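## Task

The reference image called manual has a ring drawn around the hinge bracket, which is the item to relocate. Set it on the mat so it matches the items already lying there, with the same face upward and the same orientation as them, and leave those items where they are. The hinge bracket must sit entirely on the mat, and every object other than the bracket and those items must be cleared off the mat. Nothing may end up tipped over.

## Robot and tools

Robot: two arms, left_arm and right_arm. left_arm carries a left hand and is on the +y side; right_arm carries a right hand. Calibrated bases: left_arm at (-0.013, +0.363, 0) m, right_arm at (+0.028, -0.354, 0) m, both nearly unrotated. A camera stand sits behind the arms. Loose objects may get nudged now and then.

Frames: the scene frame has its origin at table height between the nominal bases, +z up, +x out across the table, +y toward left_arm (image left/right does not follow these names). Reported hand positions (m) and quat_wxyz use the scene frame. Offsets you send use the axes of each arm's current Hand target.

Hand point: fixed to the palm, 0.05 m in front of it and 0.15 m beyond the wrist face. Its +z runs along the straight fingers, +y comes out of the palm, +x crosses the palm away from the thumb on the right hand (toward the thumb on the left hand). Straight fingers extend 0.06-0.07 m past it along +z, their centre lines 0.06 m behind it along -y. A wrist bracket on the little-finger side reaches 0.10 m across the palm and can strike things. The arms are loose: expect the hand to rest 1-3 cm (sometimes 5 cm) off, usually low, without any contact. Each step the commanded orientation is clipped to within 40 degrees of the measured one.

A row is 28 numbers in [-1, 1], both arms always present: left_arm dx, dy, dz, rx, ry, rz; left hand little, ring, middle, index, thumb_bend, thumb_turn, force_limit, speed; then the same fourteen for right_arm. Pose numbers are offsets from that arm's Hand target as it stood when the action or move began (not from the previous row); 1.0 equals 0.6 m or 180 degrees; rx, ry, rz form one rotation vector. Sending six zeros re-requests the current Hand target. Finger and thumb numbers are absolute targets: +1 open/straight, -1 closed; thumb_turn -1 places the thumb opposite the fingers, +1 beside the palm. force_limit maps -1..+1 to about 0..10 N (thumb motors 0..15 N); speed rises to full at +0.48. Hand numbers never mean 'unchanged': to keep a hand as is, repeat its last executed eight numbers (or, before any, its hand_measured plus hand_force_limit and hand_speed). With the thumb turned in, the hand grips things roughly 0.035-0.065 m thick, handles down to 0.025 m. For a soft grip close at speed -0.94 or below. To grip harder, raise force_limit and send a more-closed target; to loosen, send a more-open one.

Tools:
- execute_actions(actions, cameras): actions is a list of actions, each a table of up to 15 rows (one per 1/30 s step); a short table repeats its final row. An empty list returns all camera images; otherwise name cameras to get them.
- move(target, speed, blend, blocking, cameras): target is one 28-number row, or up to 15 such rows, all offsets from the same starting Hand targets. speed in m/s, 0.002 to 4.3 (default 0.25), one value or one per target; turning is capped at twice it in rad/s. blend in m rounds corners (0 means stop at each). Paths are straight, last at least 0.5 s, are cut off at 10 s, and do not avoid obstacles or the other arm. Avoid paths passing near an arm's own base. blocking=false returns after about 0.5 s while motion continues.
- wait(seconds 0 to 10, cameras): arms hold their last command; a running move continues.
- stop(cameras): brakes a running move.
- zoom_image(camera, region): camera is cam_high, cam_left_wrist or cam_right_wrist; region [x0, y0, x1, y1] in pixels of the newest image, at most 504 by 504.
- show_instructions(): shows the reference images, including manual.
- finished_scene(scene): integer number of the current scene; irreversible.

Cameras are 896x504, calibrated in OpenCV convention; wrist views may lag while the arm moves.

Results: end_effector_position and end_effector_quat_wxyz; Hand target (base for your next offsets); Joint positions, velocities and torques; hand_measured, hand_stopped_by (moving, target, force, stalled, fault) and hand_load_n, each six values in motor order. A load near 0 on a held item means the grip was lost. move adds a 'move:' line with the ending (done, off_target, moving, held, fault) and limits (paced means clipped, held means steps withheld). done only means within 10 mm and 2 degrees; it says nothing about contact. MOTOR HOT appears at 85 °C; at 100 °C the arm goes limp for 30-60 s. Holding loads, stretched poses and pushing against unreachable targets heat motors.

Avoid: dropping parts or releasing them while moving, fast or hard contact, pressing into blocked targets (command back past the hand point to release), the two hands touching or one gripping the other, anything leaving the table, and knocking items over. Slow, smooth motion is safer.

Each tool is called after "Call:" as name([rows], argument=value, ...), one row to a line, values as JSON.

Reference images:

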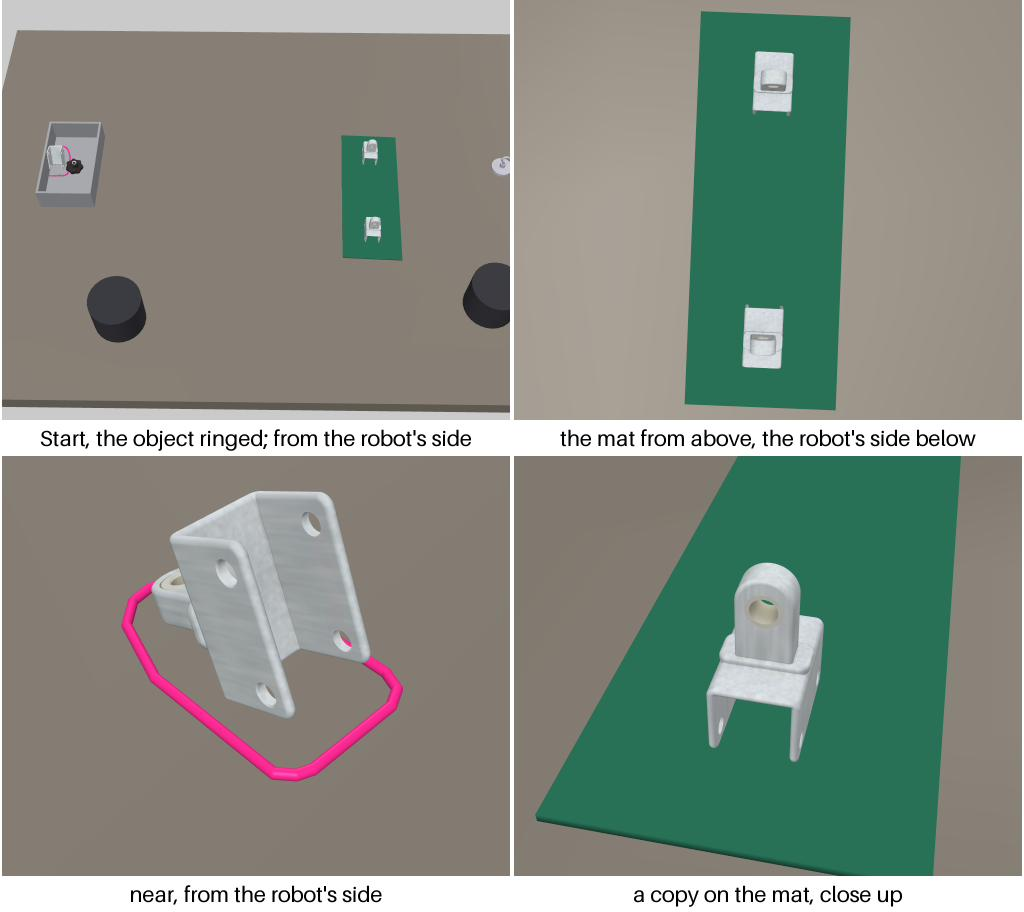

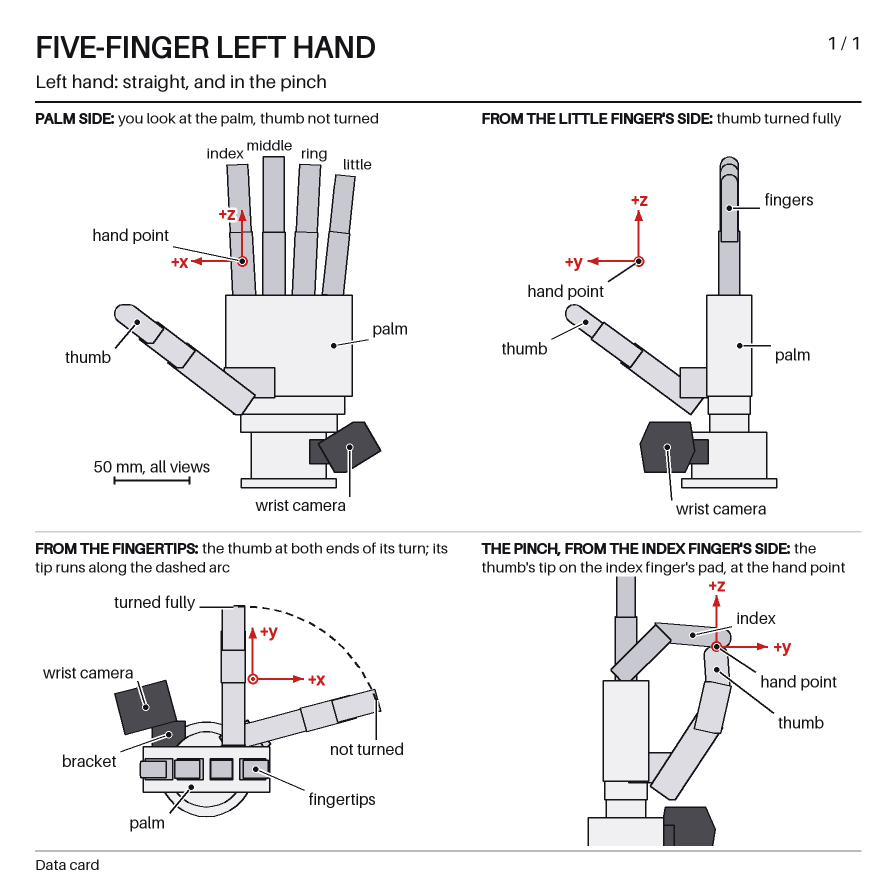

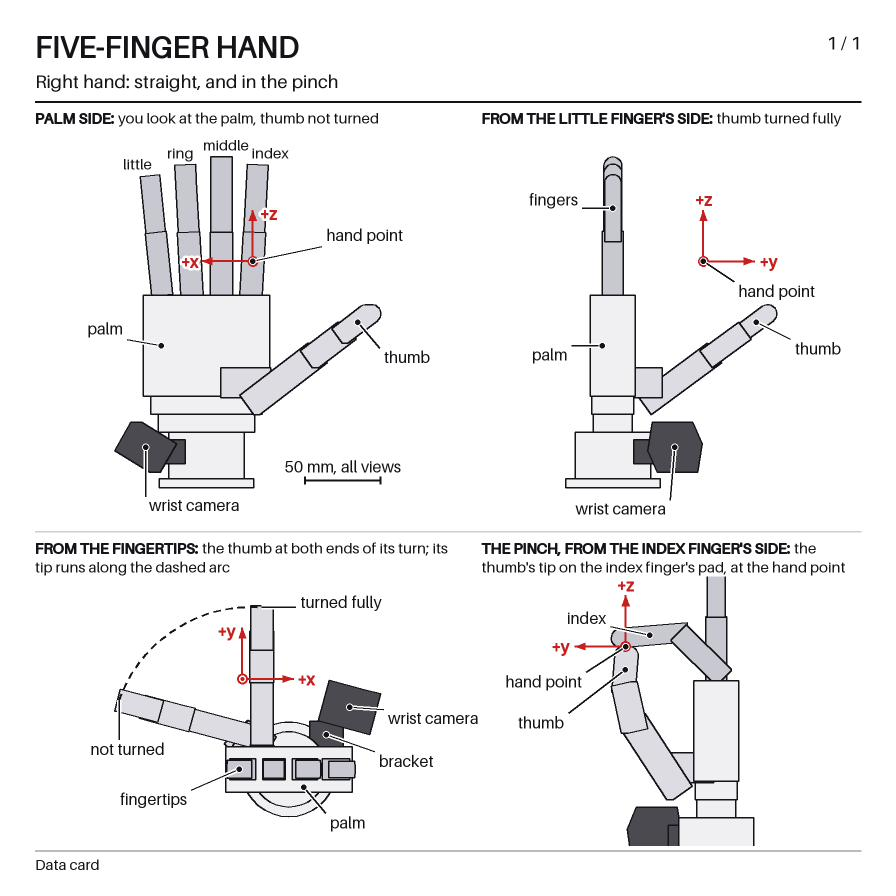

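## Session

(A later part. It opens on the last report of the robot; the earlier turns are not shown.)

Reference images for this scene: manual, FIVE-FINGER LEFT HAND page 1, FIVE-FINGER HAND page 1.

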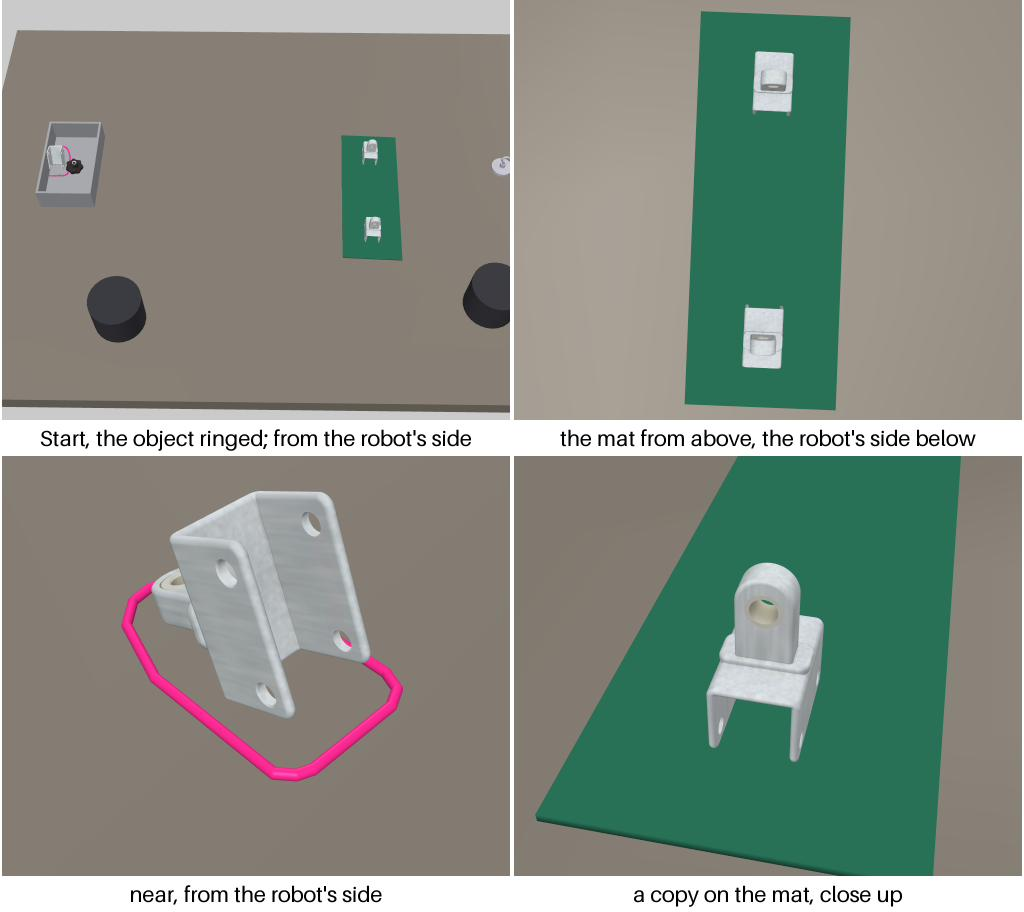

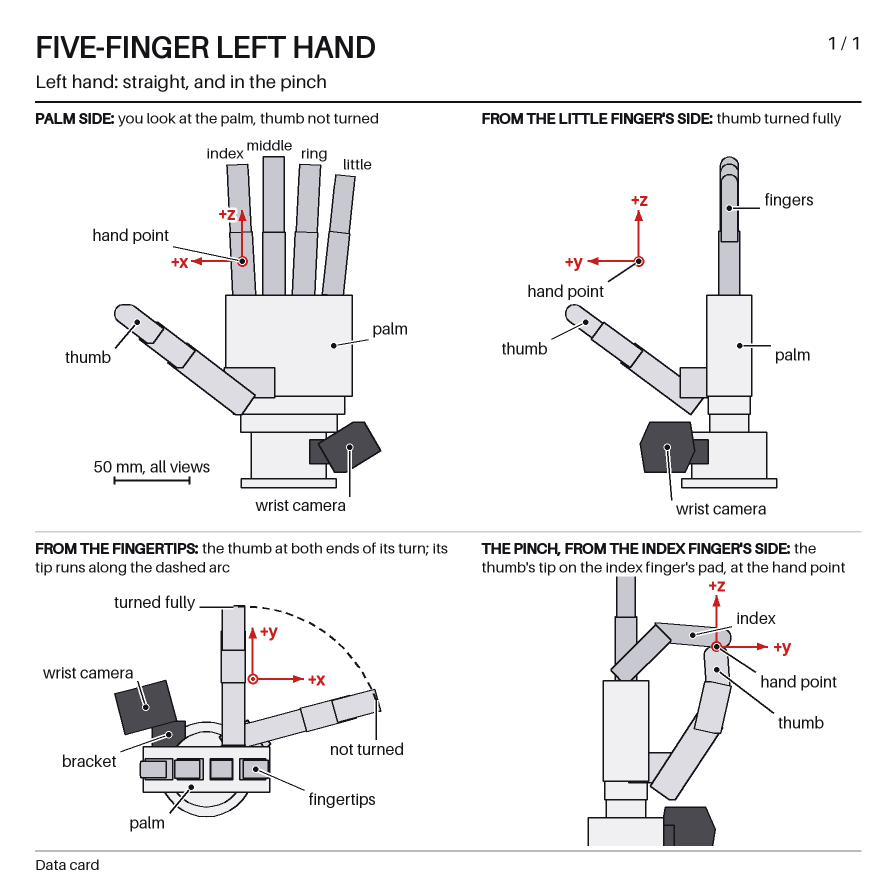

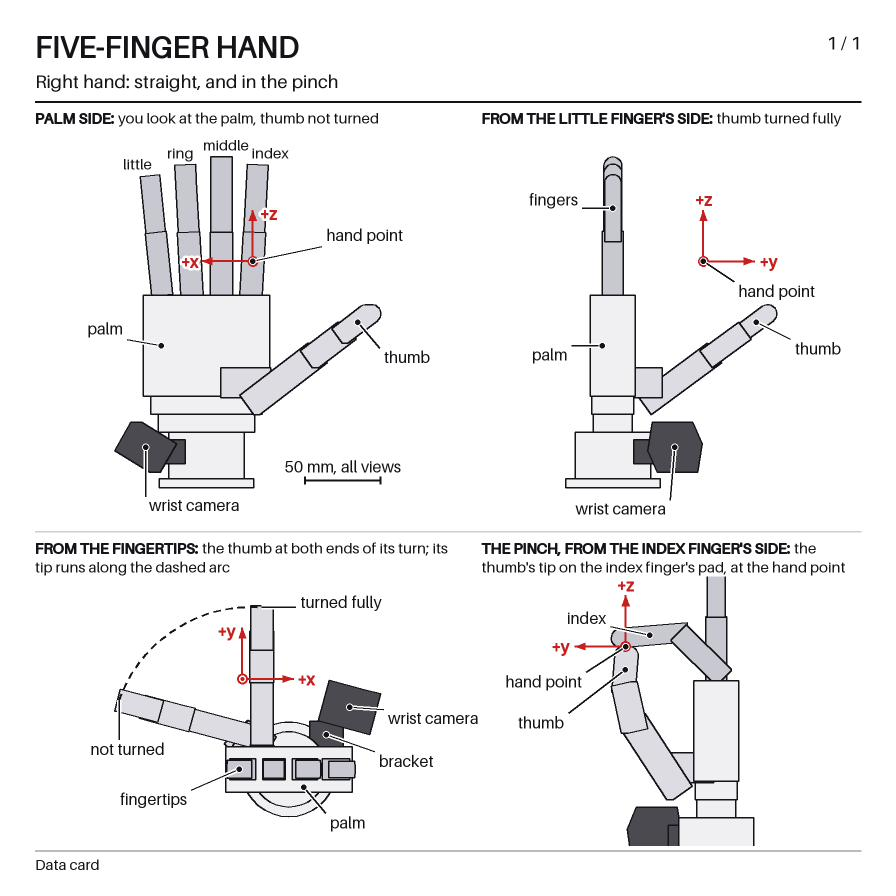

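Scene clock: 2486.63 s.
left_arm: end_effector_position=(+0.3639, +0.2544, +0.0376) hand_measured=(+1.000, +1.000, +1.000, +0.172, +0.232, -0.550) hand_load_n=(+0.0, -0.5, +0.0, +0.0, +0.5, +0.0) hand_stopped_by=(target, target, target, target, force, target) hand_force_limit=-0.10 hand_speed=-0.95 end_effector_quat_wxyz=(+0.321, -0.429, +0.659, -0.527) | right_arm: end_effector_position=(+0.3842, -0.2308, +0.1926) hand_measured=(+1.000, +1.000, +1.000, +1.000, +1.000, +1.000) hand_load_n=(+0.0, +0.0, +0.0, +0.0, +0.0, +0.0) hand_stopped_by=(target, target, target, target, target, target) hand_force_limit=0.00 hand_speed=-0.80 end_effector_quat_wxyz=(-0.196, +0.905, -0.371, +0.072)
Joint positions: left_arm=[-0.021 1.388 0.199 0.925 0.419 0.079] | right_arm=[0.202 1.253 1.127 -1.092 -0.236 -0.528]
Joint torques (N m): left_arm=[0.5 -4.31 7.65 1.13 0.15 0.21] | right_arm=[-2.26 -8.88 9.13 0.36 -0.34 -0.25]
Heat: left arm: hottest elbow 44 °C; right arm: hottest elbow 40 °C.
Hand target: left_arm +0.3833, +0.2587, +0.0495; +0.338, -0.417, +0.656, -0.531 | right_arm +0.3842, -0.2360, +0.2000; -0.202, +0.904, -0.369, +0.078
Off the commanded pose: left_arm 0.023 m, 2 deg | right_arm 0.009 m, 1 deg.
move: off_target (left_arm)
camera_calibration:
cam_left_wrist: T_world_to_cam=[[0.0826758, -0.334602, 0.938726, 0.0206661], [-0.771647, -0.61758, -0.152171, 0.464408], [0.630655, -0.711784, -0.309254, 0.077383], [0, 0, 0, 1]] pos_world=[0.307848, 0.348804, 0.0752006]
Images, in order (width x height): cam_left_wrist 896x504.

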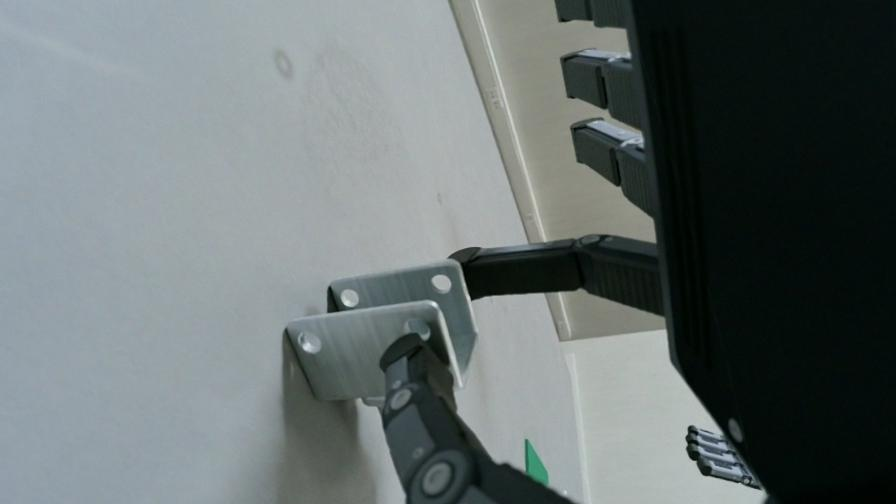

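Call:
execute_actions([
  [[0,0.0098,0.0021,0,0,0,1,1,1,0.21,-0.1,-0.55,-0.1,-0.93,0,0,0,0,0,0,1,1,1,1,1,1,0.0,-0.8]],
  [[0,0,0,0,0,0,1,1,1,0.209,-0.1,-0.55,-0.1,-0.93,0,0,0,0,0,0,1,1,1,1,1,1,0.0,-0.8]],
], cameras=["cam_left_wrist"])

Scene clock: 2507.00 s.
left_arm: end_effector_position=(+0.3619, +0.2545, +0.0261) hand_measured=(+1.000, +1.000, +1.000, +0.210, +0.232, -0.550) hand_load_n=(+0.0, +0.0, +0.0, +0.0, +0.0, +0.0) hand_stopped_by=(target, target, target, target, force, target) hand_force_limit=-0.10 hand_speed=-0.93 end_effector_quat_wxyz=(+0.311, -0.437, +0.665, -0.520) | right_arm: end_effector_position=(+0.3842, -0.2308, +0.1926) hand_measured=(+1.000, +1.000, +1.000, +1.000, +1.000, +1.000) hand_load_n=(+0.0, +0.0, +0.0, +0.0, -0.5, +0.0) hand_stopped_by=(target, target, target, target, target, target) hand_force_limit=0.00 hand_speed=-0.80 end_effector_quat_wxyz=(-0.196, +0.905, -0.371, +0.072)
Joint positions: left_arm=[-0.021 1.423 0.202 0.925 0.419 0.08] | right_arm=[0.202 1.253 1.127 -1.092 -0.236 -0.528]
Joint torques (N m): left_arm=[-0.32 -4.6 7.02 2.65 0.14 0.17] | right_arm=[-2.32 -8.82 9.11 0.38 -0.34 -0.25]
Heat: left arm: hottest elbow 44 °C; right arm: hottest elbow 40 °C.
Hand target: left_arm +0.3833, +0.2587, +0.0435; +0.338, -0.417, +0.656, -0.531 | right_arm +0.3842, -0.2360, +0.2000; -0.202, +0.904, -0.369, +0.078
Off the commanded pose: left_arm 0.028 m, 4 deg | right_arm 0.009 m, 1 deg.
camera_calibration:
cam_left_wrist: T_world_to_cam=[[0.112117, -0.336248, 0.935076, 0.0215057], [-0.776356, -0.616998, -0.128783, 0.462049], [0.620243, -0.711513, -0.330224, 0.0793923], [0, 0, 0, 1]] pos_world=[0.307061, 0.348803, 0.0656117]
Images, in order (width x height): cam_left_wrist 896x504.

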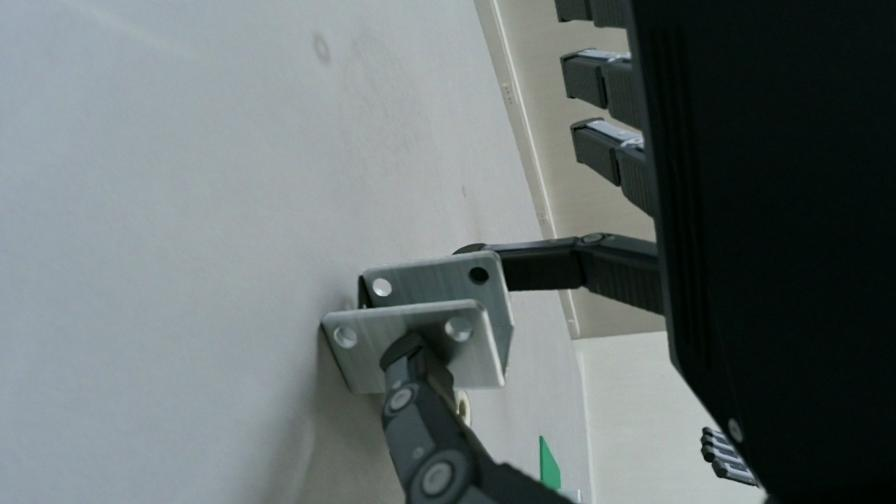

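Call:
execute_actions([
  [[0,0,0,0,0,0,1,1,1,-0.05,-0.1,-0.55,-0.4,-0.95,0,0,0,0,0,0,1,1,1,1,1,1,0.0,-0.8]],
  [[0,0,0,0,0,0,1,1,1,-0.05,-0.1,-0.55,-0.4,-0.95,0,0,0,0,0,0,1,1,1,1,1,1,0.0,-0.8]],
])

Call:
move([
  [-0.025,-0.007,-0.0015,0,0,0,1,1,1,-0.05,-0.1,-0.55,-0.4,-0.95,0,0,0,0,0,0,1,1,1,1,1,1,0.0,-0.8],
  [-0.058,-0.007,-0.0015,0,0,0,1,1,1,-0.05,-0.1,-0.55,-0.4,-0.95,0,0,0,0,0,0,1,1,1,1,1,1,0.0,-0.8],
], speed=0.02, blend=0.005, cameras=["cam_left_wrist"])

Scene clock: 2525.07 s.
left_arm: end_effector_position=(+0.3623, +0.2545, +0.0268) hand_measured=(+1.000, +1.000, +1.000, +0.188, +0.232, -0.550) hand_load_n=(+0.0, +0.0, +0.0, +3.5, +3.0, +0.0) hand_stopped_by=(target, target, target, force, force, target) hand_force_limit=-0.40 hand_speed=-0.95 end_effector_quat_wxyz=(+0.312, -0.436, +0.664, -0.521) | right_arm: end_effector_position=(+0.3842, -0.2308, +0.1926) hand_measured=(+1.000, +1.000, +1.000, +1.000, +1.000, +1.000) hand_load_n=(+0.0, +0.0, +0.0, +0.0, +0.0, +0.0) hand_stopped_by=(target, target, target, target, target, target) hand_force_limit=0.00 hand_speed=-0.80 end_effector_quat_wxyz=(-0.196, +0.905, -0.371, +0.072)
Joint positions: left_arm=[-0.021 1.423 0.202 0.928 0.419 0.08] | right_arm=[0.202 1.253 1.127 -1.092 -0.236 -0.528]
Joint torques (N m): left_arm=[0.44 -4.54 6.94 2.51 0.13 0.23] | right_arm=[-2.2 -8.94 9.1 0.39 -0.34 -0.26]
Heat: left arm: hottest elbow 44 °C; right arm: hottest elbow 40 °C.
Hand target: left_arm +0.3833, +0.2587, +0.0435; +0.338, -0.417, +0.656, -0.531 | right_arm +0.3842, -0.2360, +0.2000; -0.202, +0.904, -0.369, +0.078
Off the commanded pose: left_arm 0.027 m, 4 deg | right_arm 0.009 m, 1 deg.

Scene clock: 2527.47 s.
left_arm: end_effector_position=(+0.3819, +0.2844, +0.0393) hand_measured=(+1.000, +1.000, +1.000, +0.188, +0.232, -0.550) hand_load_n=(+0.0, +0.0, +0.0, -0.5, +0.0, +0.0) hand_stopped_by=(target, target, target, force, force, target) hand_force_limit=-0.40 hand_speed=-0.95 end_effector_quat_wxyz=(+0.326, -0.427, +0.656, -0.530) | right_arm: end_effector_position=(+0.3842, -0.2308, +0.1926) hand_measured=(+1.000, +1.000, +1.000, +1.000, +1.000, +1.000) hand_load_n=(+0.0, +0.0, +0.0, +0.0, +0.0, +0.0) hand_stopped_by=(target, target, target, target, target, target) hand_force_limit=0.00 hand_speed=-0.80 end_effector_quat_wxyz=(-0.196, +0.905, -0.371, +0.072)
Joint positions: left_arm=[0.098 1.434 0.245 0.923 0.533 0.111] | right_arm=[0.202 1.253 1.127 -1.092 -0.236 -0.528]
Joint torques (N m): left_arm=[0.56 -5.01 7.46 0.69 0.28 0.16] | right_arm=[-2.14 -8.88 9.07 0.35 -0.34 -0.25]
Heat: left arm: hottest elbow 44 °C; right arm: hottest elbow 40 °C.
Hand target: left_arm +0.3980, +0.2902, +0.0478; +0.338, -0.417, +0.656, -0.531 | right_arm +0.3842, -0.2360, +0.2000; -0.202, +0.904, -0.369, +0.078
Off the commanded pose: left_arm 0.019 m, 2 deg | right_arm 0.009 m, 1 deg.
move: off_target (left_arm)
camera_calibration:
cam_left_wrist: T_world_to_cam=[[0.0710065, -0.333033, 0.940238, 0.0315866], [-0.767978, -0.619773, -0.161527, 0.496611], [0.636528, -0.710613, -0.29977, 0.084994], [0, 0, 0, 1]] pos_world=[0.325043, 0.378704, 0.0759957]
Images, in order (width x height): cam_left_wrist 896x504.

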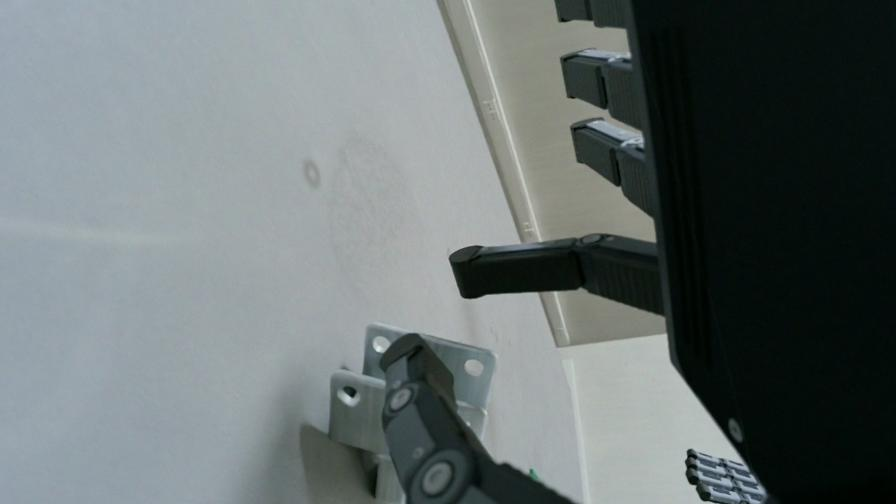

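Call:
move([
  [0,-0.04,-0.009,0,0,0,1,1,1,0.36,-0.1,-0.55,-0.4,-0.9,0,0,0,0,0,0,1,1,1,1,1,1,0.0,-0.8],
  [0.05,-0.2,-0.12,0,0,0,1,1,1,0.36,-0.1,-0.55,-0.4,-0.9,0,0,0,0,0,0,1,1,1,1,1,1,0.0,-0.8],
], speed=[0.03,0.12], blend=0.01, cameras=["cam_left_wrist"])

Scene clock: 2600.13 s.
left_arm: end_effector_position=(+0.3280, +0.2785, +0.1446) hand_measured=(+1.000, +1.000, +1.000, +0.360, +0.232, -0.550) hand_load_n=(+0.0, +0.0, +0.0, -0.5, +0.0, +0.0) hand_stopped_by=(target, target, target, target, force, target) hand_force_limit=-0.40 hand_speed=-0.90 end_effector_quat_wxyz=(+0.311, -0.438, +0.662, -0.523) | right_arm: end_effector_position=(+0.3842, -0.2308, +0.1926) hand_measured=(+1.000, +1.000, +1.000, +1.000, +1.000, +1.000) hand_load_n=(+0.0, +0.0, +0.0, +0.0, +0.0, +0.0) hand_stopped_by=(target, target, target, target, target, target) hand_force_limit=0.00 hand_speed=-0.80 end_effector_quat_wxyz=(-0.196, +0.905, -0.371, +0.072)
Joint positions: left_arm=[0.098 0.725 0.298 0.121 0.534 0.111] | right_arm=[0.202 1.253 1.127 -1.092 -0.236 -0.528]
Joint torques (N m): left_arm=[0.09 -1.67 13.6 0.68 -0.07 0.16] | right_arm=[-2.32 -8.94 9.13 0.38 -0.34 -0.25]
Heat: left arm: hottest elbow 44 °C; right arm: hottest elbow 40 °C.
Hand target: left_arm +0.3441, +0.2823, +0.1801; +0.338, -0.417, +0.656, -0.531 | right_arm +0.3842, -0.2360, +0.2000; -0.202, +0.904, -0.369, +0.078
Off the commanded pose: left_arm 0.039 m, 4 deg | right_arm 0.009 m, 1 deg.
move: off_target (left_arm)
camera_calibration:
cam_left_wrist: T_world_to_cam=[[0.109177, -0.328646, 0.938122, -0.0789821], [-0.774792, -0.619367, -0.12681, 0.465657], [0.622718, -0.713005, -0.322253, 0.155048], [0, 0, 0, 1]] pos_world=[0.272859, 0.373006, 0.18311]
Images, in order (width x height): cam_left_wrist 896x504.

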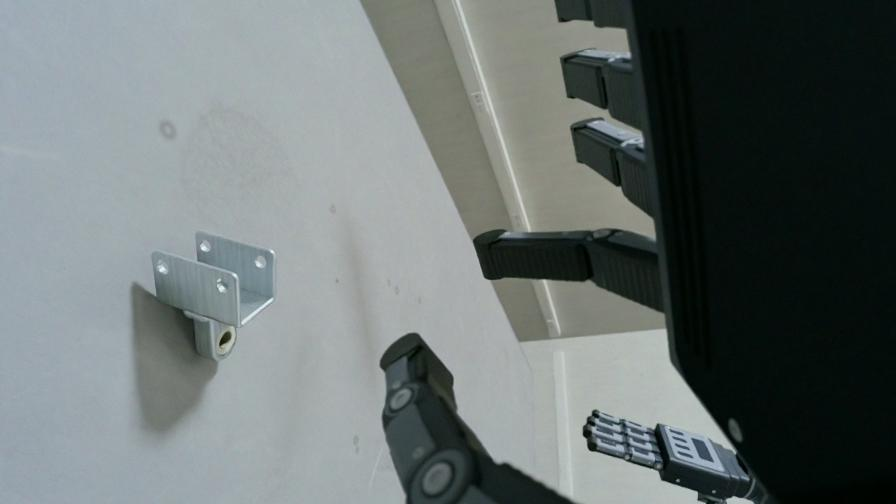

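Call:
move(target=[0.0225,0.0099,0.0335,-0.0259,-0.0778,0.4869,1,1,1,0.36,0.5,-0.45,0.0,-0.8,0,0,0,0,0,0,1,1,1,1,1,1,0.0,-0.8], speed=0.2, cameras=["cam_left_wrist"])

Scene clock: 2648.30 s.
left_arm: end_effector_position=(+0.3511, +0.2674, +0.1572) hand_measured=(+1.000, +1.000, +1.000, +0.360, +0.500, -0.450) hand_load_n=(+0.0, +0.0, +0.0, +0.0, +0.5, +0.0) hand_stopped_by=(target, target, target, target, target, target) hand_force_limit=0.00 hand_speed=-0.80 end_effector_quat_wxyz=(+0.650, +0.082, +0.751, -0.074) | right_arm: end_effector_position=(+0.3842, -0.2308, +0.1926) hand_measured=(+1.000, +1.000, +1.000, +1.000, +1.000, +1.000) hand_load_n=(+0.0, +0.0, +0.0, -0.5, +0.0, +0.0) hand_stopped_by=(target, target, target, target, target, target) hand_force_limit=0.00 hand_speed=-0.80 end_effector_quat_wxyz=(-0.196, +0.905, -0.371, +0.072)
Joint positions: left_arm=[-0.596 0.868 0.201 0.514 -0.363 1.512] | right_arm=[0.202 1.253 1.127 -1.092 -0.236 -0.528]
Joint torques (N m): left_arm=[-0.56 -1.44 8.73 2.47 -0.29 0.22] | right_arm=[-2.26 -8.88 9.1 0.36 -0.34 -0.25]
Heat: left arm: hottest elbow 49 °C; right arm: hottest elbow 40 °C.
Hand target: left_arm +0.3550, +0.2623, +0.1701; +0.665, +0.084, +0.738, -0.076 | right_arm +0.3842, -0.2360, +0.2000; -0.202, +0.904, -0.369, +0.078
Off the commanded pose: left_arm 0.014 m, 2 deg | right_arm 0.009 m, 1 deg.
move: off_target (left_arm)
camera_calibration:
cam_left_wrist: T_world_to_cam=[[-0.262163, -0.921489, -0.286579, 0.384388], [-0.429596, 0.377359, -0.820395, 0.199578], [0.864128, -0.0919639, -0.494798, -0.0868882], [0, 0, 0, 1]] pos_world=[0.261593, 0.270906, 0.230898]
Images, in order (width x height): cam_left_wrist 896x504.

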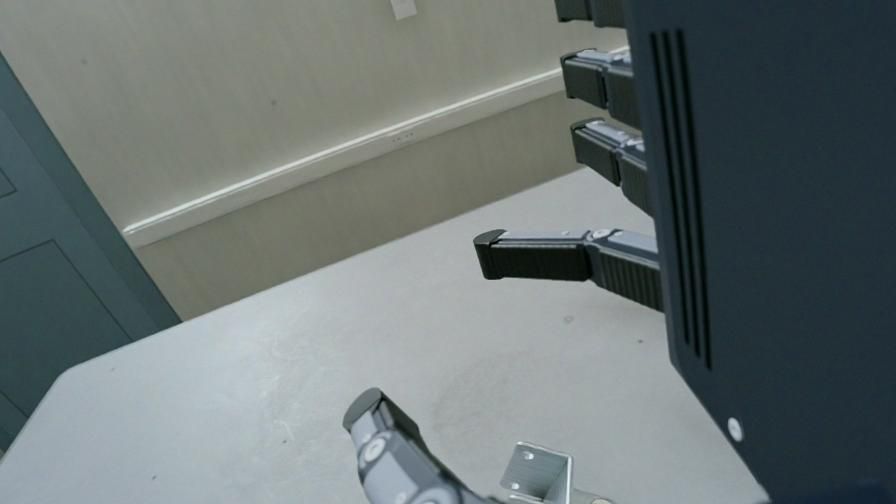

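Call:
move(target=[0.0953,-0.0278,0.0183,0,0,0,1,1,1,0.36,0.5,-0.45,0.0,-0.8,0,0,0,0,0,0,1,1,1,1,1,1,0.0,-0.8], speed=0.08, cameras=["cam_left_wrist"])

Scene clock: 2670.60 s.
left_arm: end_effector_position=(+0.3534, +0.2502, +0.1025) hand_measured=(+1.000, +1.000, +1.000, +0.360, +0.500, -0.450) hand_load_n=(+0.0, +0.0, +0.0, +0.0, +0.0, +0.5) hand_stopped_by=(target, target, target, target, target, target) hand_force_limit=0.00 hand_speed=-0.80 end_effector_quat_wxyz=(+0.652, +0.085, +0.750, -0.071) | right_arm: end_effector_position=(+0.3842, -0.2308, +0.1926) hand_measured=(+1.000, +1.000, +1.000, +1.000, +1.000, +1.000) hand_load_n=(+0.0, +0.0, +0.0, +0.0, +0.0, +0.0) hand_stopped_by=(target, target, target, target, target, target) hand_force_limit=0.00 hand_speed=-0.80 end_effector_quat_wxyz=(-0.196, +0.905, -0.371, +0.072)
Joint positions: left_arm=[-0.659 1.25 0.152 0.945 -0.426 1.512] | right_arm=[0.202 1.253 1.127 -1.092 -0.236 -0.528]
Joint torques (N m): left_arm=[-0.73 -3.6 5.79 2.54 -0.31 0.13] | right_arm=[-2.26 -8.82 9.13 0.38 -0.34 -0.25]
Heat: left arm: hottest elbow 48 °C; right arm: hottest elbow 40 °C.
Hand target: left_arm +0.3561, +0.2449, +0.1121; +0.665, +0.084, +0.738, -0.076 | right_arm +0.3842, -0.2360, +0.2000; -0.202, +0.904, -0.369, +0.078
Off the commanded pose: left_arm 0.011 m, 2 deg | right_arm 0.009 m, 1 deg.
move: off_target (left_arm)
camera_calibration:
cam_left_wrist: T_world_to_cam=[[-0.261239, -0.919013, -0.295244, 0.353437], [-0.424728, 0.384104, -0.819799, 0.158771], [0.86681, -0.0887649, -0.490674, -0.119665], [0, 0, 0, 1]] pos_world=[0.263493, 0.253206, 0.175794]
Images, in order (width x height): cam_left_wrist 896x504.

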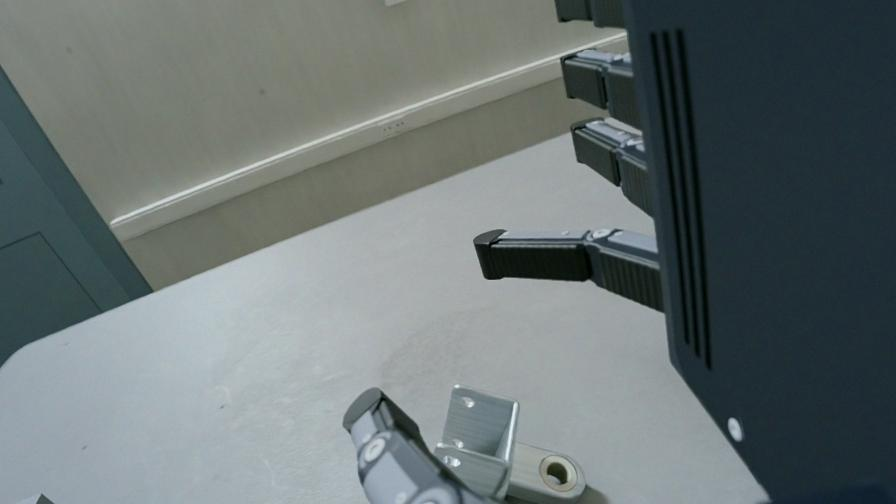

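Call:
zoom_image(camera="cam_left_wrist", region=[400, 360, 620, 504])

Scaled by 2.291 from the camera's 896x504 image, which has a finer 1280x720 frame.

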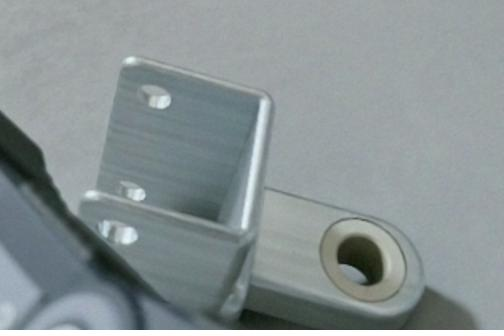

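Call:
move(target=[0.0429,0.007,0.0239,0.0331,0,0.0035,1,1,1,0.36,0.5,-0.45,0.0,-0.8,0,0,0,0,0,0,1,1,1,1,1,1,0.0,-0.8], speed=0.06, cameras=["cam_left_wrist"])

Call:
zoom_image(camera="cam_left_wrist", region=[340, 300, 620, 504])

Scene clock: 2707.27 s.
left_arm: end_effector_position=(+0.3635, +0.2439, +0.0756) hand_measured=(+1.000, +1.000, +1.000, +0.360, +0.500, -0.450) hand_load_n=(+0.0, +0.0, +0.0, +0.0, +0.0, +0.0) hand_stopped_by=(target, target, target, target, target, target) hand_force_limit=0.00 hand_speed=-0.80 end_effector_quat_wxyz=(+0.646, +0.124, +0.744, -0.115) | right_arm: end_effector_position=(+0.3842, -0.2308, +0.1926) hand_measured=(+1.000, +1.000, +1.000, +1.000, +1.000, +1.000) hand_load_n=(+0.0, +0.0, +0.0, +0.0, +0.0, +0.0) hand_stopped_by=(target, target, target, target, target, target) hand_force_limit=0.00 hand_speed=-0.80 end_effector_quat_wxyz=(-0.196, +0.905, -0.371, +0.072)
Joint positions: left_arm=[-0.566 1.452 0.13 1.18 -0.216 1.53] | right_arm=[0.202 1.253 1.127 -1.092 -0.236 -0.528]
Joint torques (N m): left_arm=[0.03 -4.37 4.07 2.5 0.04 0.24] | right_arm=[-2.26 -8.88 9.1 0.38 -0.34 -0.26]
Heat: left arm: hottest elbow 45 °C; right arm: hottest elbow 40 °C.
Hand target: left_arm +0.3683, +0.2464, +0.0850; +0.660, +0.123, +0.733, -0.111 | right_arm +0.3842, -0.2360, +0.2000; -0.202, +0.904, -0.369, +0.078
Off the commanded pose: left_arm 0.011 m, 2 deg | right_arm 0.009 m, 1 deg.
move: off_target (left_arm)
camera_calibration:
cam_left_wrist: T_world_to_cam=[[-0.367977, -0.886227, -0.281415, 0.372077], [-0.380784, 0.419735, -0.823909, 0.119065], [0.84829, -0.196021, -0.491914, -0.109184], [0, 0, 0, 1]] pos_world=[0.274873, 0.258367, 0.149098]
Images, in order (width x height): cam_left_wrist 896x504.

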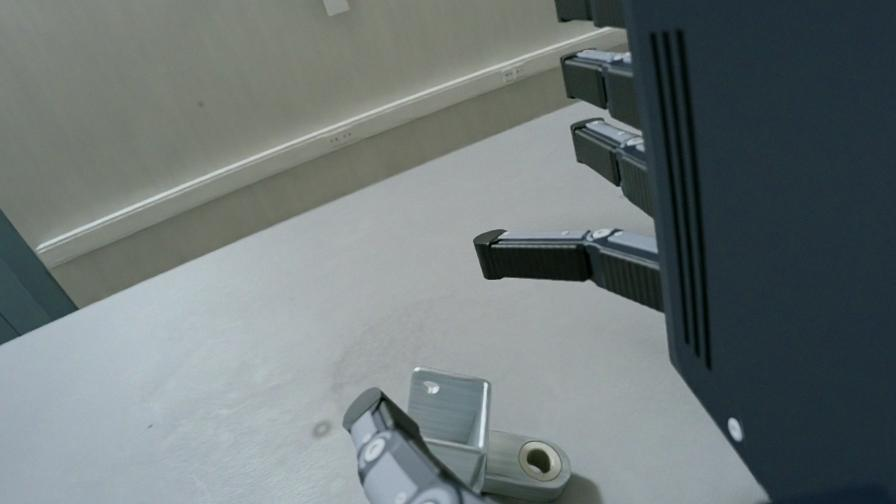

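Scaled by 1.800 from the camera's 896x504 image, which has a finer 1280x720 frame.

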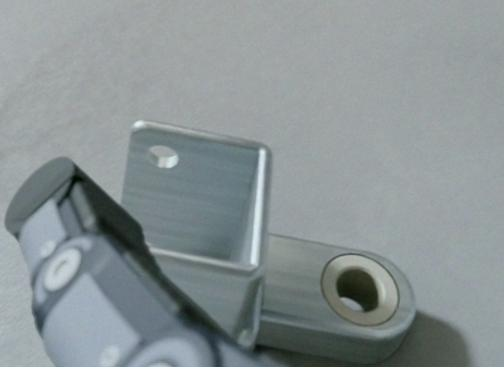

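Call:
move([
  [0.02,0.0128,0.0045,0,0,0,1,1,1,0.36,0.5,-0.45,0.0,-0.8,0,0,0,0,0,0,1,1,1,1,1,1,0.0,-0.8],
  [0.0675,0.0128,0.0058,0,0,0,1,1,1,0.36,0.5,-0.45,0.0,-0.8,0,0,0,0,0,0,1,1,1,1,1,1,0.0,-0.8],
], speed=0.03, blend=0.006, cameras=["cam_left_wrist"])

Call:
zoom_image(camera="cam_left_wrist", region=[300, 200, 650, 504])

Scene clock: 2731.83 s.
left_arm: end_effector_position=(+0.3642, +0.2517, +0.0346) hand_measured=(+1.000, +1.000, +1.000, +0.360, +0.500, -0.450) hand_load_n=(+0.0, +0.0, +0.0, +0.0, +0.0, +0.0) hand_stopped_by=(target, target, target, target, target, target) hand_force_limit=0.00 hand_speed=-0.80 end_effector_quat_wxyz=(+0.645, +0.125, +0.745, -0.115) | right_arm: end_effector_position=(+0.3842, -0.2308, +0.1926) hand_measured=(+1.000, +1.000, +1.000, +1.000, +1.000, +1.000) hand_load_n=(+0.0, +0.0, +0.0, +0.0, +0.0, -0.5) hand_stopped_by=(target, target, target, target, target, target) hand_force_limit=0.00 hand_speed=-0.80 end_effector_quat_wxyz=(-0.196, +0.905, -0.371, +0.072)
Joint positions: left_arm=[-0.531 1.796 0.127 1.523 -0.179 1.535] | right_arm=[0.202 1.253 1.127 -1.092 -0.236 -0.528]
Joint torques (N m): left_arm=[0.67 -5.71 1.44 2.52 -0.01 0.22] | right_arm=[-2.26 -8.94 9.11 0.38 -0.35 -0.25]
Heat: left arm: hottest elbow 43 °C; right arm: hottest elbow 40 °C.
Hand target: left_arm +0.3701, +0.2539, +0.0444; +0.660, +0.123, +0.733, -0.111 | right_arm +0.3842, -0.2360, +0.2000; -0.202, +0.904, -0.369, +0.078
Off the commanded pose: left_arm 0.012 m, 2 deg | right_arm 0.009 m, 1 deg.
joint sent to its limit (left arm) — joint 4 (wrist pitch), upper limit. The joint targets are off in position, not in orientation.
move: off_target (left_arm)
camera_calibration:
cam_left_wrist: T_world_to_cam=[[-0.370611, -0.885183, -0.281245, 0.368461], [-0.383161, 0.421554, -0.821876, 0.082587], [0.84607, -0.196834, -0.4954, -0.127381], [0, 0, 0, 1]] pos_world=[0.275973, 0.266268, 0.1084]
Images, in order (width x height): cam_left_wrist 896x504.

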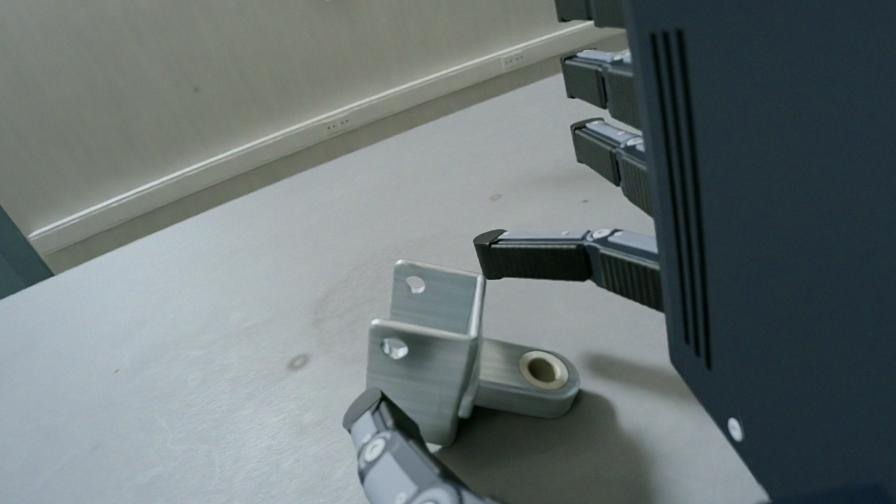

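Scaled by 1.440 from the camera's 896x504 image, which has a finer 1280x720 frame.

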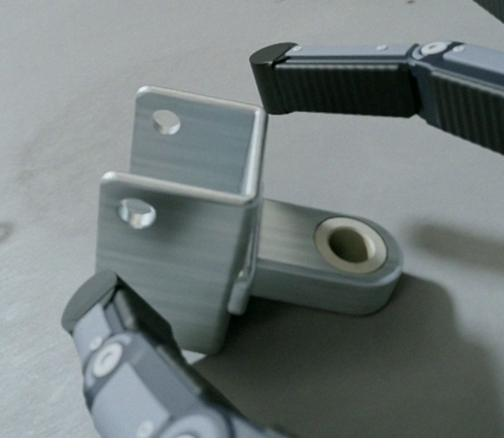

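Call:
execute_actions([
  [[0.012,0.006,0.001,0,0,0,1,1,1,0.36,0.5,-0.45,0.0,-0.8,0,0,0,0,0,0,1,1,1,1,1,1,0.0,-0.8]],
  [[0,0,0,0,0,0,1,1,1,0.36,0.14,-0.45,-0.5,-0.9,0,0,0,0,0,0,1,1,1,1,1,1,0.0,-0.8]],
  [[0,0,0,0,0,0,1,1,1,0.2,0.14,-0.45,-0.5,-0.9,0,0,0,0,0,0,1,1,1,1,1,1,0.0,-0.8]],
  [[0,0,0,0,0,0,1,1,1,-0.05,0.14,-0.45,-0.4,-0.93,0,0,0,0,0,0,1,1,1,1,1,1,0.0,-0.8]],
  [[0,0,0,0,0,0,1,1,1,-0.05,0.14,-0.45,-0.4,-0.93,0,0,0,0,0,0,1,1,1,1,1,1,0.0,-0.8]],
], cameras=["cam_left_wrist"])

Call:
zoom_image(camera="cam_left_wrist", region=[300, 200, 650, 504])

Scene clock: 2756.60 s.
left_arm: end_effector_position=(+0.3640, +0.2563, +0.0267) hand_measured=(+1.000, +1.000, +1.000, +0.136, +0.298, -0.450) hand_load_n=(+0.5, +0.0, +0.0, +6.5, +4.5, -1.0) hand_stopped_by=(target, target, target, force, force, target) hand_force_limit=-0.40 hand_speed=-0.93 end_effector_quat_wxyz=(+0.637, +0.126, +0.752, -0.112) | right_arm: end_effector_position=(+0.3842, -0.2308, +0.1926) hand_measured=(+1.000, +1.000, +1.000, +1.000, +1.000, +1.000) hand_load_n=(+0.0, +0.0, +0.0, +0.0, -0.5, +0.0) hand_stopped_by=(target, target, target, target, target, target) hand_force_limit=0.00 hand_speed=-0.80 end_effector_quat_wxyz=(-0.196, +0.905, -0.371, +0.072)
Joint positions: left_arm=[-0.514 1.817 0.127 1.523 -0.165 1.535] | right_arm=[0.202 1.253 1.127 -1.092 -0.236 -0.528]
Joint torques (N m): left_arm=[0.44 -5.89 1.65 2.51 -0.01 0.2] | right_arm=[-2.26 -8.88 9.11 0.38 -0.34 -0.25]
Heat: left arm: hottest elbow 42 °C; right arm: hottest elbow 40 °C.
Hand target: left_arm +0.3711, +0.2573, +0.0372; +0.660, +0.123, +0.733, -0.111 | right_arm +0.3842, -0.2360, +0.2000; -0.202, +0.904, -0.369, +0.078
Off the commanded pose: left_arm 0.013 m, 4 deg | right_arm 0.009 m, 1 deg.
joint sent to its limit (left arm) — joint 4 (wrist pitch), upper limit. The joint targets are off in position, not in orientation.
camera_calibration:
cam_left_wrist: T_world_to_cam=[[-0.373329, -0.883924, -0.281608, 0.370918], [-0.400684, 0.427418, -0.810411, 0.078583], [0.836707, -0.189714, -0.513742, -0.128136], [0, 0, 0, 1]] pos_world=[0.277174, 0.269966, 0.102309]
Images, in order (width x height): cam_left_wrist 896x504.

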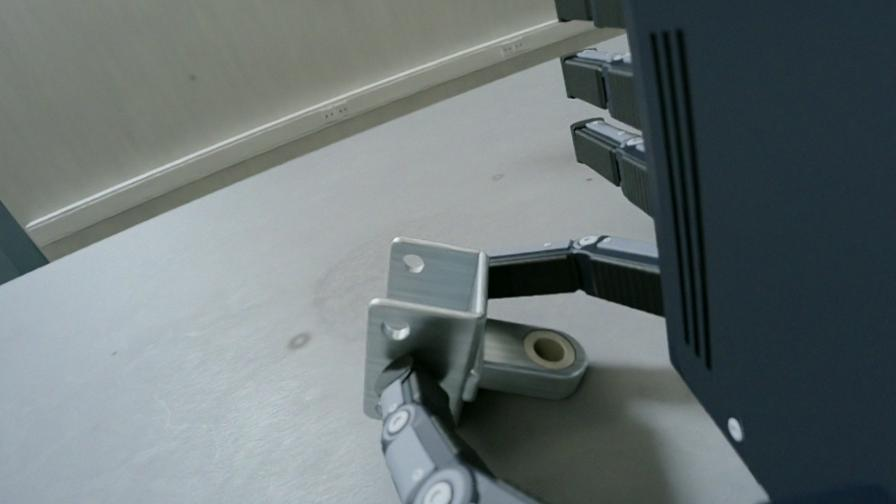

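Scaled by 1.440 from the camera's 896x504 image, which has a finer 1280x720 frame.

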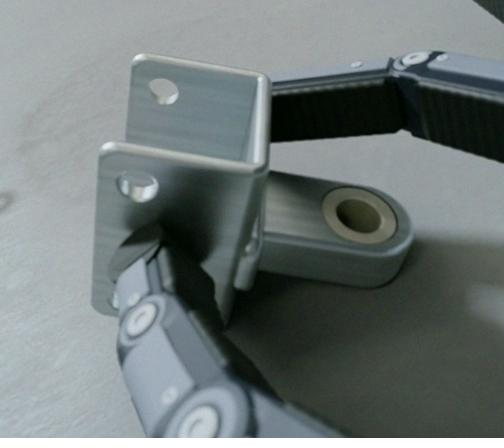

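Call:
execute_actions([
  [[0,0,0,0,0,0,1,1,1,-0.07,0.14,-0.45,0.4,-0.93,0,0,0,0,0,0,1,1,1,1,1,1,0.0,-0.8]],
])

Call:
move(target=[-0.09,0,-0.0094,0,0,0,1,1,1,-0.07,0.14,-0.45,0.4,-0.93,0,0,0,0,0,0,1,1,1,1,1,1,0.0,-0.8], speed=0.025, cameras=["cam_left_wrist"])

Scene clock: 2772.07 s.
left_arm: end_effector_position=(+0.3640, +0.2563, +0.0267) hand_measured=(+1.000, +1.000, +1.000, +0.130, +0.298, -0.450) hand_load_n=(+0.0, +0.0, +0.0, +8.0, +6.0, -1.0) hand_stopped_by=(target, target, target, force, force, target) hand_force_limit=0.40 hand_speed=-0.93 end_effector_quat_wxyz=(+0.637, +0.126, +0.752, -0.112) | right_arm: end_effector_position=(+0.3842, -0.2308, +0.1926) hand_measured=(+1.000, +1.000, +1.000, +1.000, +1.000, +1.000) hand_load_n=(+0.0, +0.0, +0.0, +0.0, +0.0, +0.0) hand_stopped_by=(target, target, target, target, target, target) hand_force_limit=0.00 hand_speed=-0.80 end_effector_quat_wxyz=(-0.196, +0.905, -0.371, +0.072)
Joint positions: left_arm=[-0.514 1.817 0.127 1.523 -0.165 1.535] | right_arm=[0.202 1.253 1.127 -1.092 -0.236 -0.528]
Joint torques (N m): left_arm=[0.56 -6.24 1.51 2.54 0.06 0.22] | right_arm=[-2.26 -8.82 9.09 0.34 -0.35 -0.25]
Heat: left arm: hottest elbow 41 °C; right arm: hottest elbow 40 °C.
Hand target: left_arm +0.3711, +0.2573, +0.0372; +0.660, +0.123, +0.733, -0.111 | right_arm +0.3842, -0.2360, +0.2000; -0.202, +0.904, -0.369, +0.078
Off the commanded pose: left_arm 0.013 m, 4 deg | right_arm 0.009 m, 1 deg.
joint sent to its limit (left arm) — joint 4 (wrist pitch), upper limit. The joint targets are off in position, not in orientation.

Scene clock: 2775.07 s.
left_arm: end_effector_position=(+0.3667, +0.2542, +0.0833) hand_measured=(+1.000, +1.000, +1.000, +0.130, +0.296, -0.450) hand_load_n=(+0.0, +0.0, +0.0, +0.0, +0.5, +0.0) hand_stopped_by=(target, target, target, force, force, target) hand_force_limit=0.40 hand_speed=-0.93 end_effector_quat_wxyz=(+0.653, +0.122, +0.738, -0.118) | right_arm: end_effector_position=(+0.3842, -0.2308, +0.1926) hand_measured=(+1.000, +1.000, +1.000, +1.000, +1.000, +1.000) hand_load_n=(+0.0, +0.0, +0.0, +0.0, +0.0, +0.0) hand_stopped_by=(target, target, target, target, target, target) hand_force_limit=0.00 hand_speed=-0.80 end_effector_quat_wxyz=(-0.196, +0.905, -0.371, +0.072)
Joint positions: left_arm=[-0.515 1.422 0.121 1.18 -0.165 1.536] | right_arm=[0.202 1.253 1.127 -1.092 -0.236 -0.528]
Joint torques (N m): left_arm=[0.73 -5.77 4.31 0.79 0.05 0.2] | right_arm=[-2.32 -9 9.1 0.36 -0.34 -0.24]
Heat: left arm: hottest elbow 41 °C; right arm: hottest elbow 40 °C.
Hand target: left_arm +0.3712, +0.2573, +0.0914; +0.660, +0.123, +0.733, -0.111 | right_arm +0.3842, -0.2360, +0.2000; -0.202, +0.904, -0.369, +0.078
Off the commanded pose: left_arm 0.010 m, 1 deg | right_arm 0.009 m, 1 deg.
move: done
camera_calibration:
cam_left_wrist: T_world_to_cam=[[-0.363477, -0.889161, -0.277987, 0.38335], [-0.366453, 0.410804, -0.834837, 0.120238], [0.856503, -0.201575, -0.475154, -0.109133], [0, 0, 0, 1]] pos_world=[0.276873, 0.269467, 0.15509]
Images, in order (width x height): cam_left_wrist 896x504.

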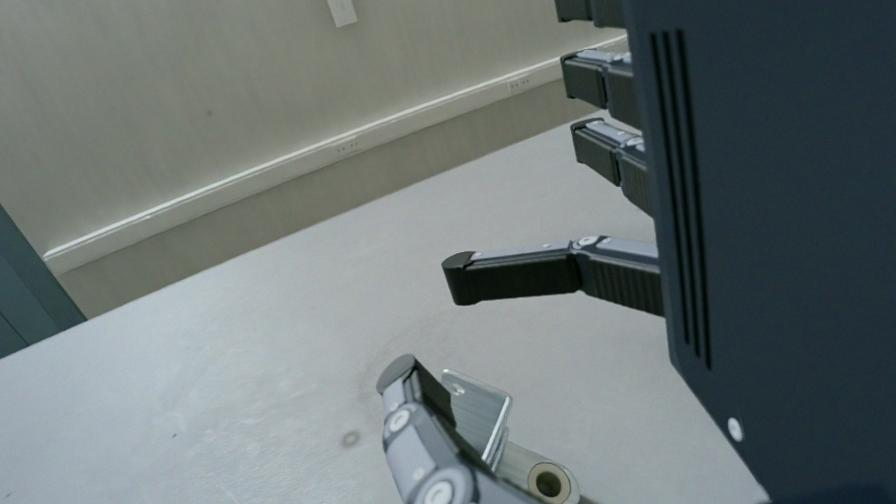

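Call:
zoom_image(camera="cam_left_wrist", region=[380, 350, 620, 504])

Scaled by 2.100 from the camera's 896x504 image, which has a finer 1280x720 frame.

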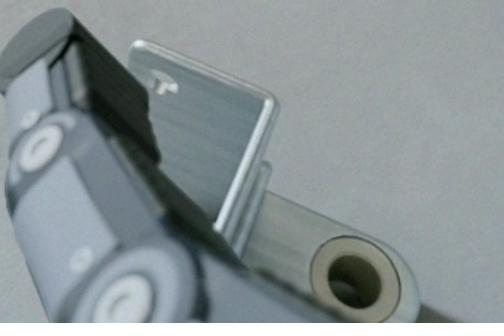

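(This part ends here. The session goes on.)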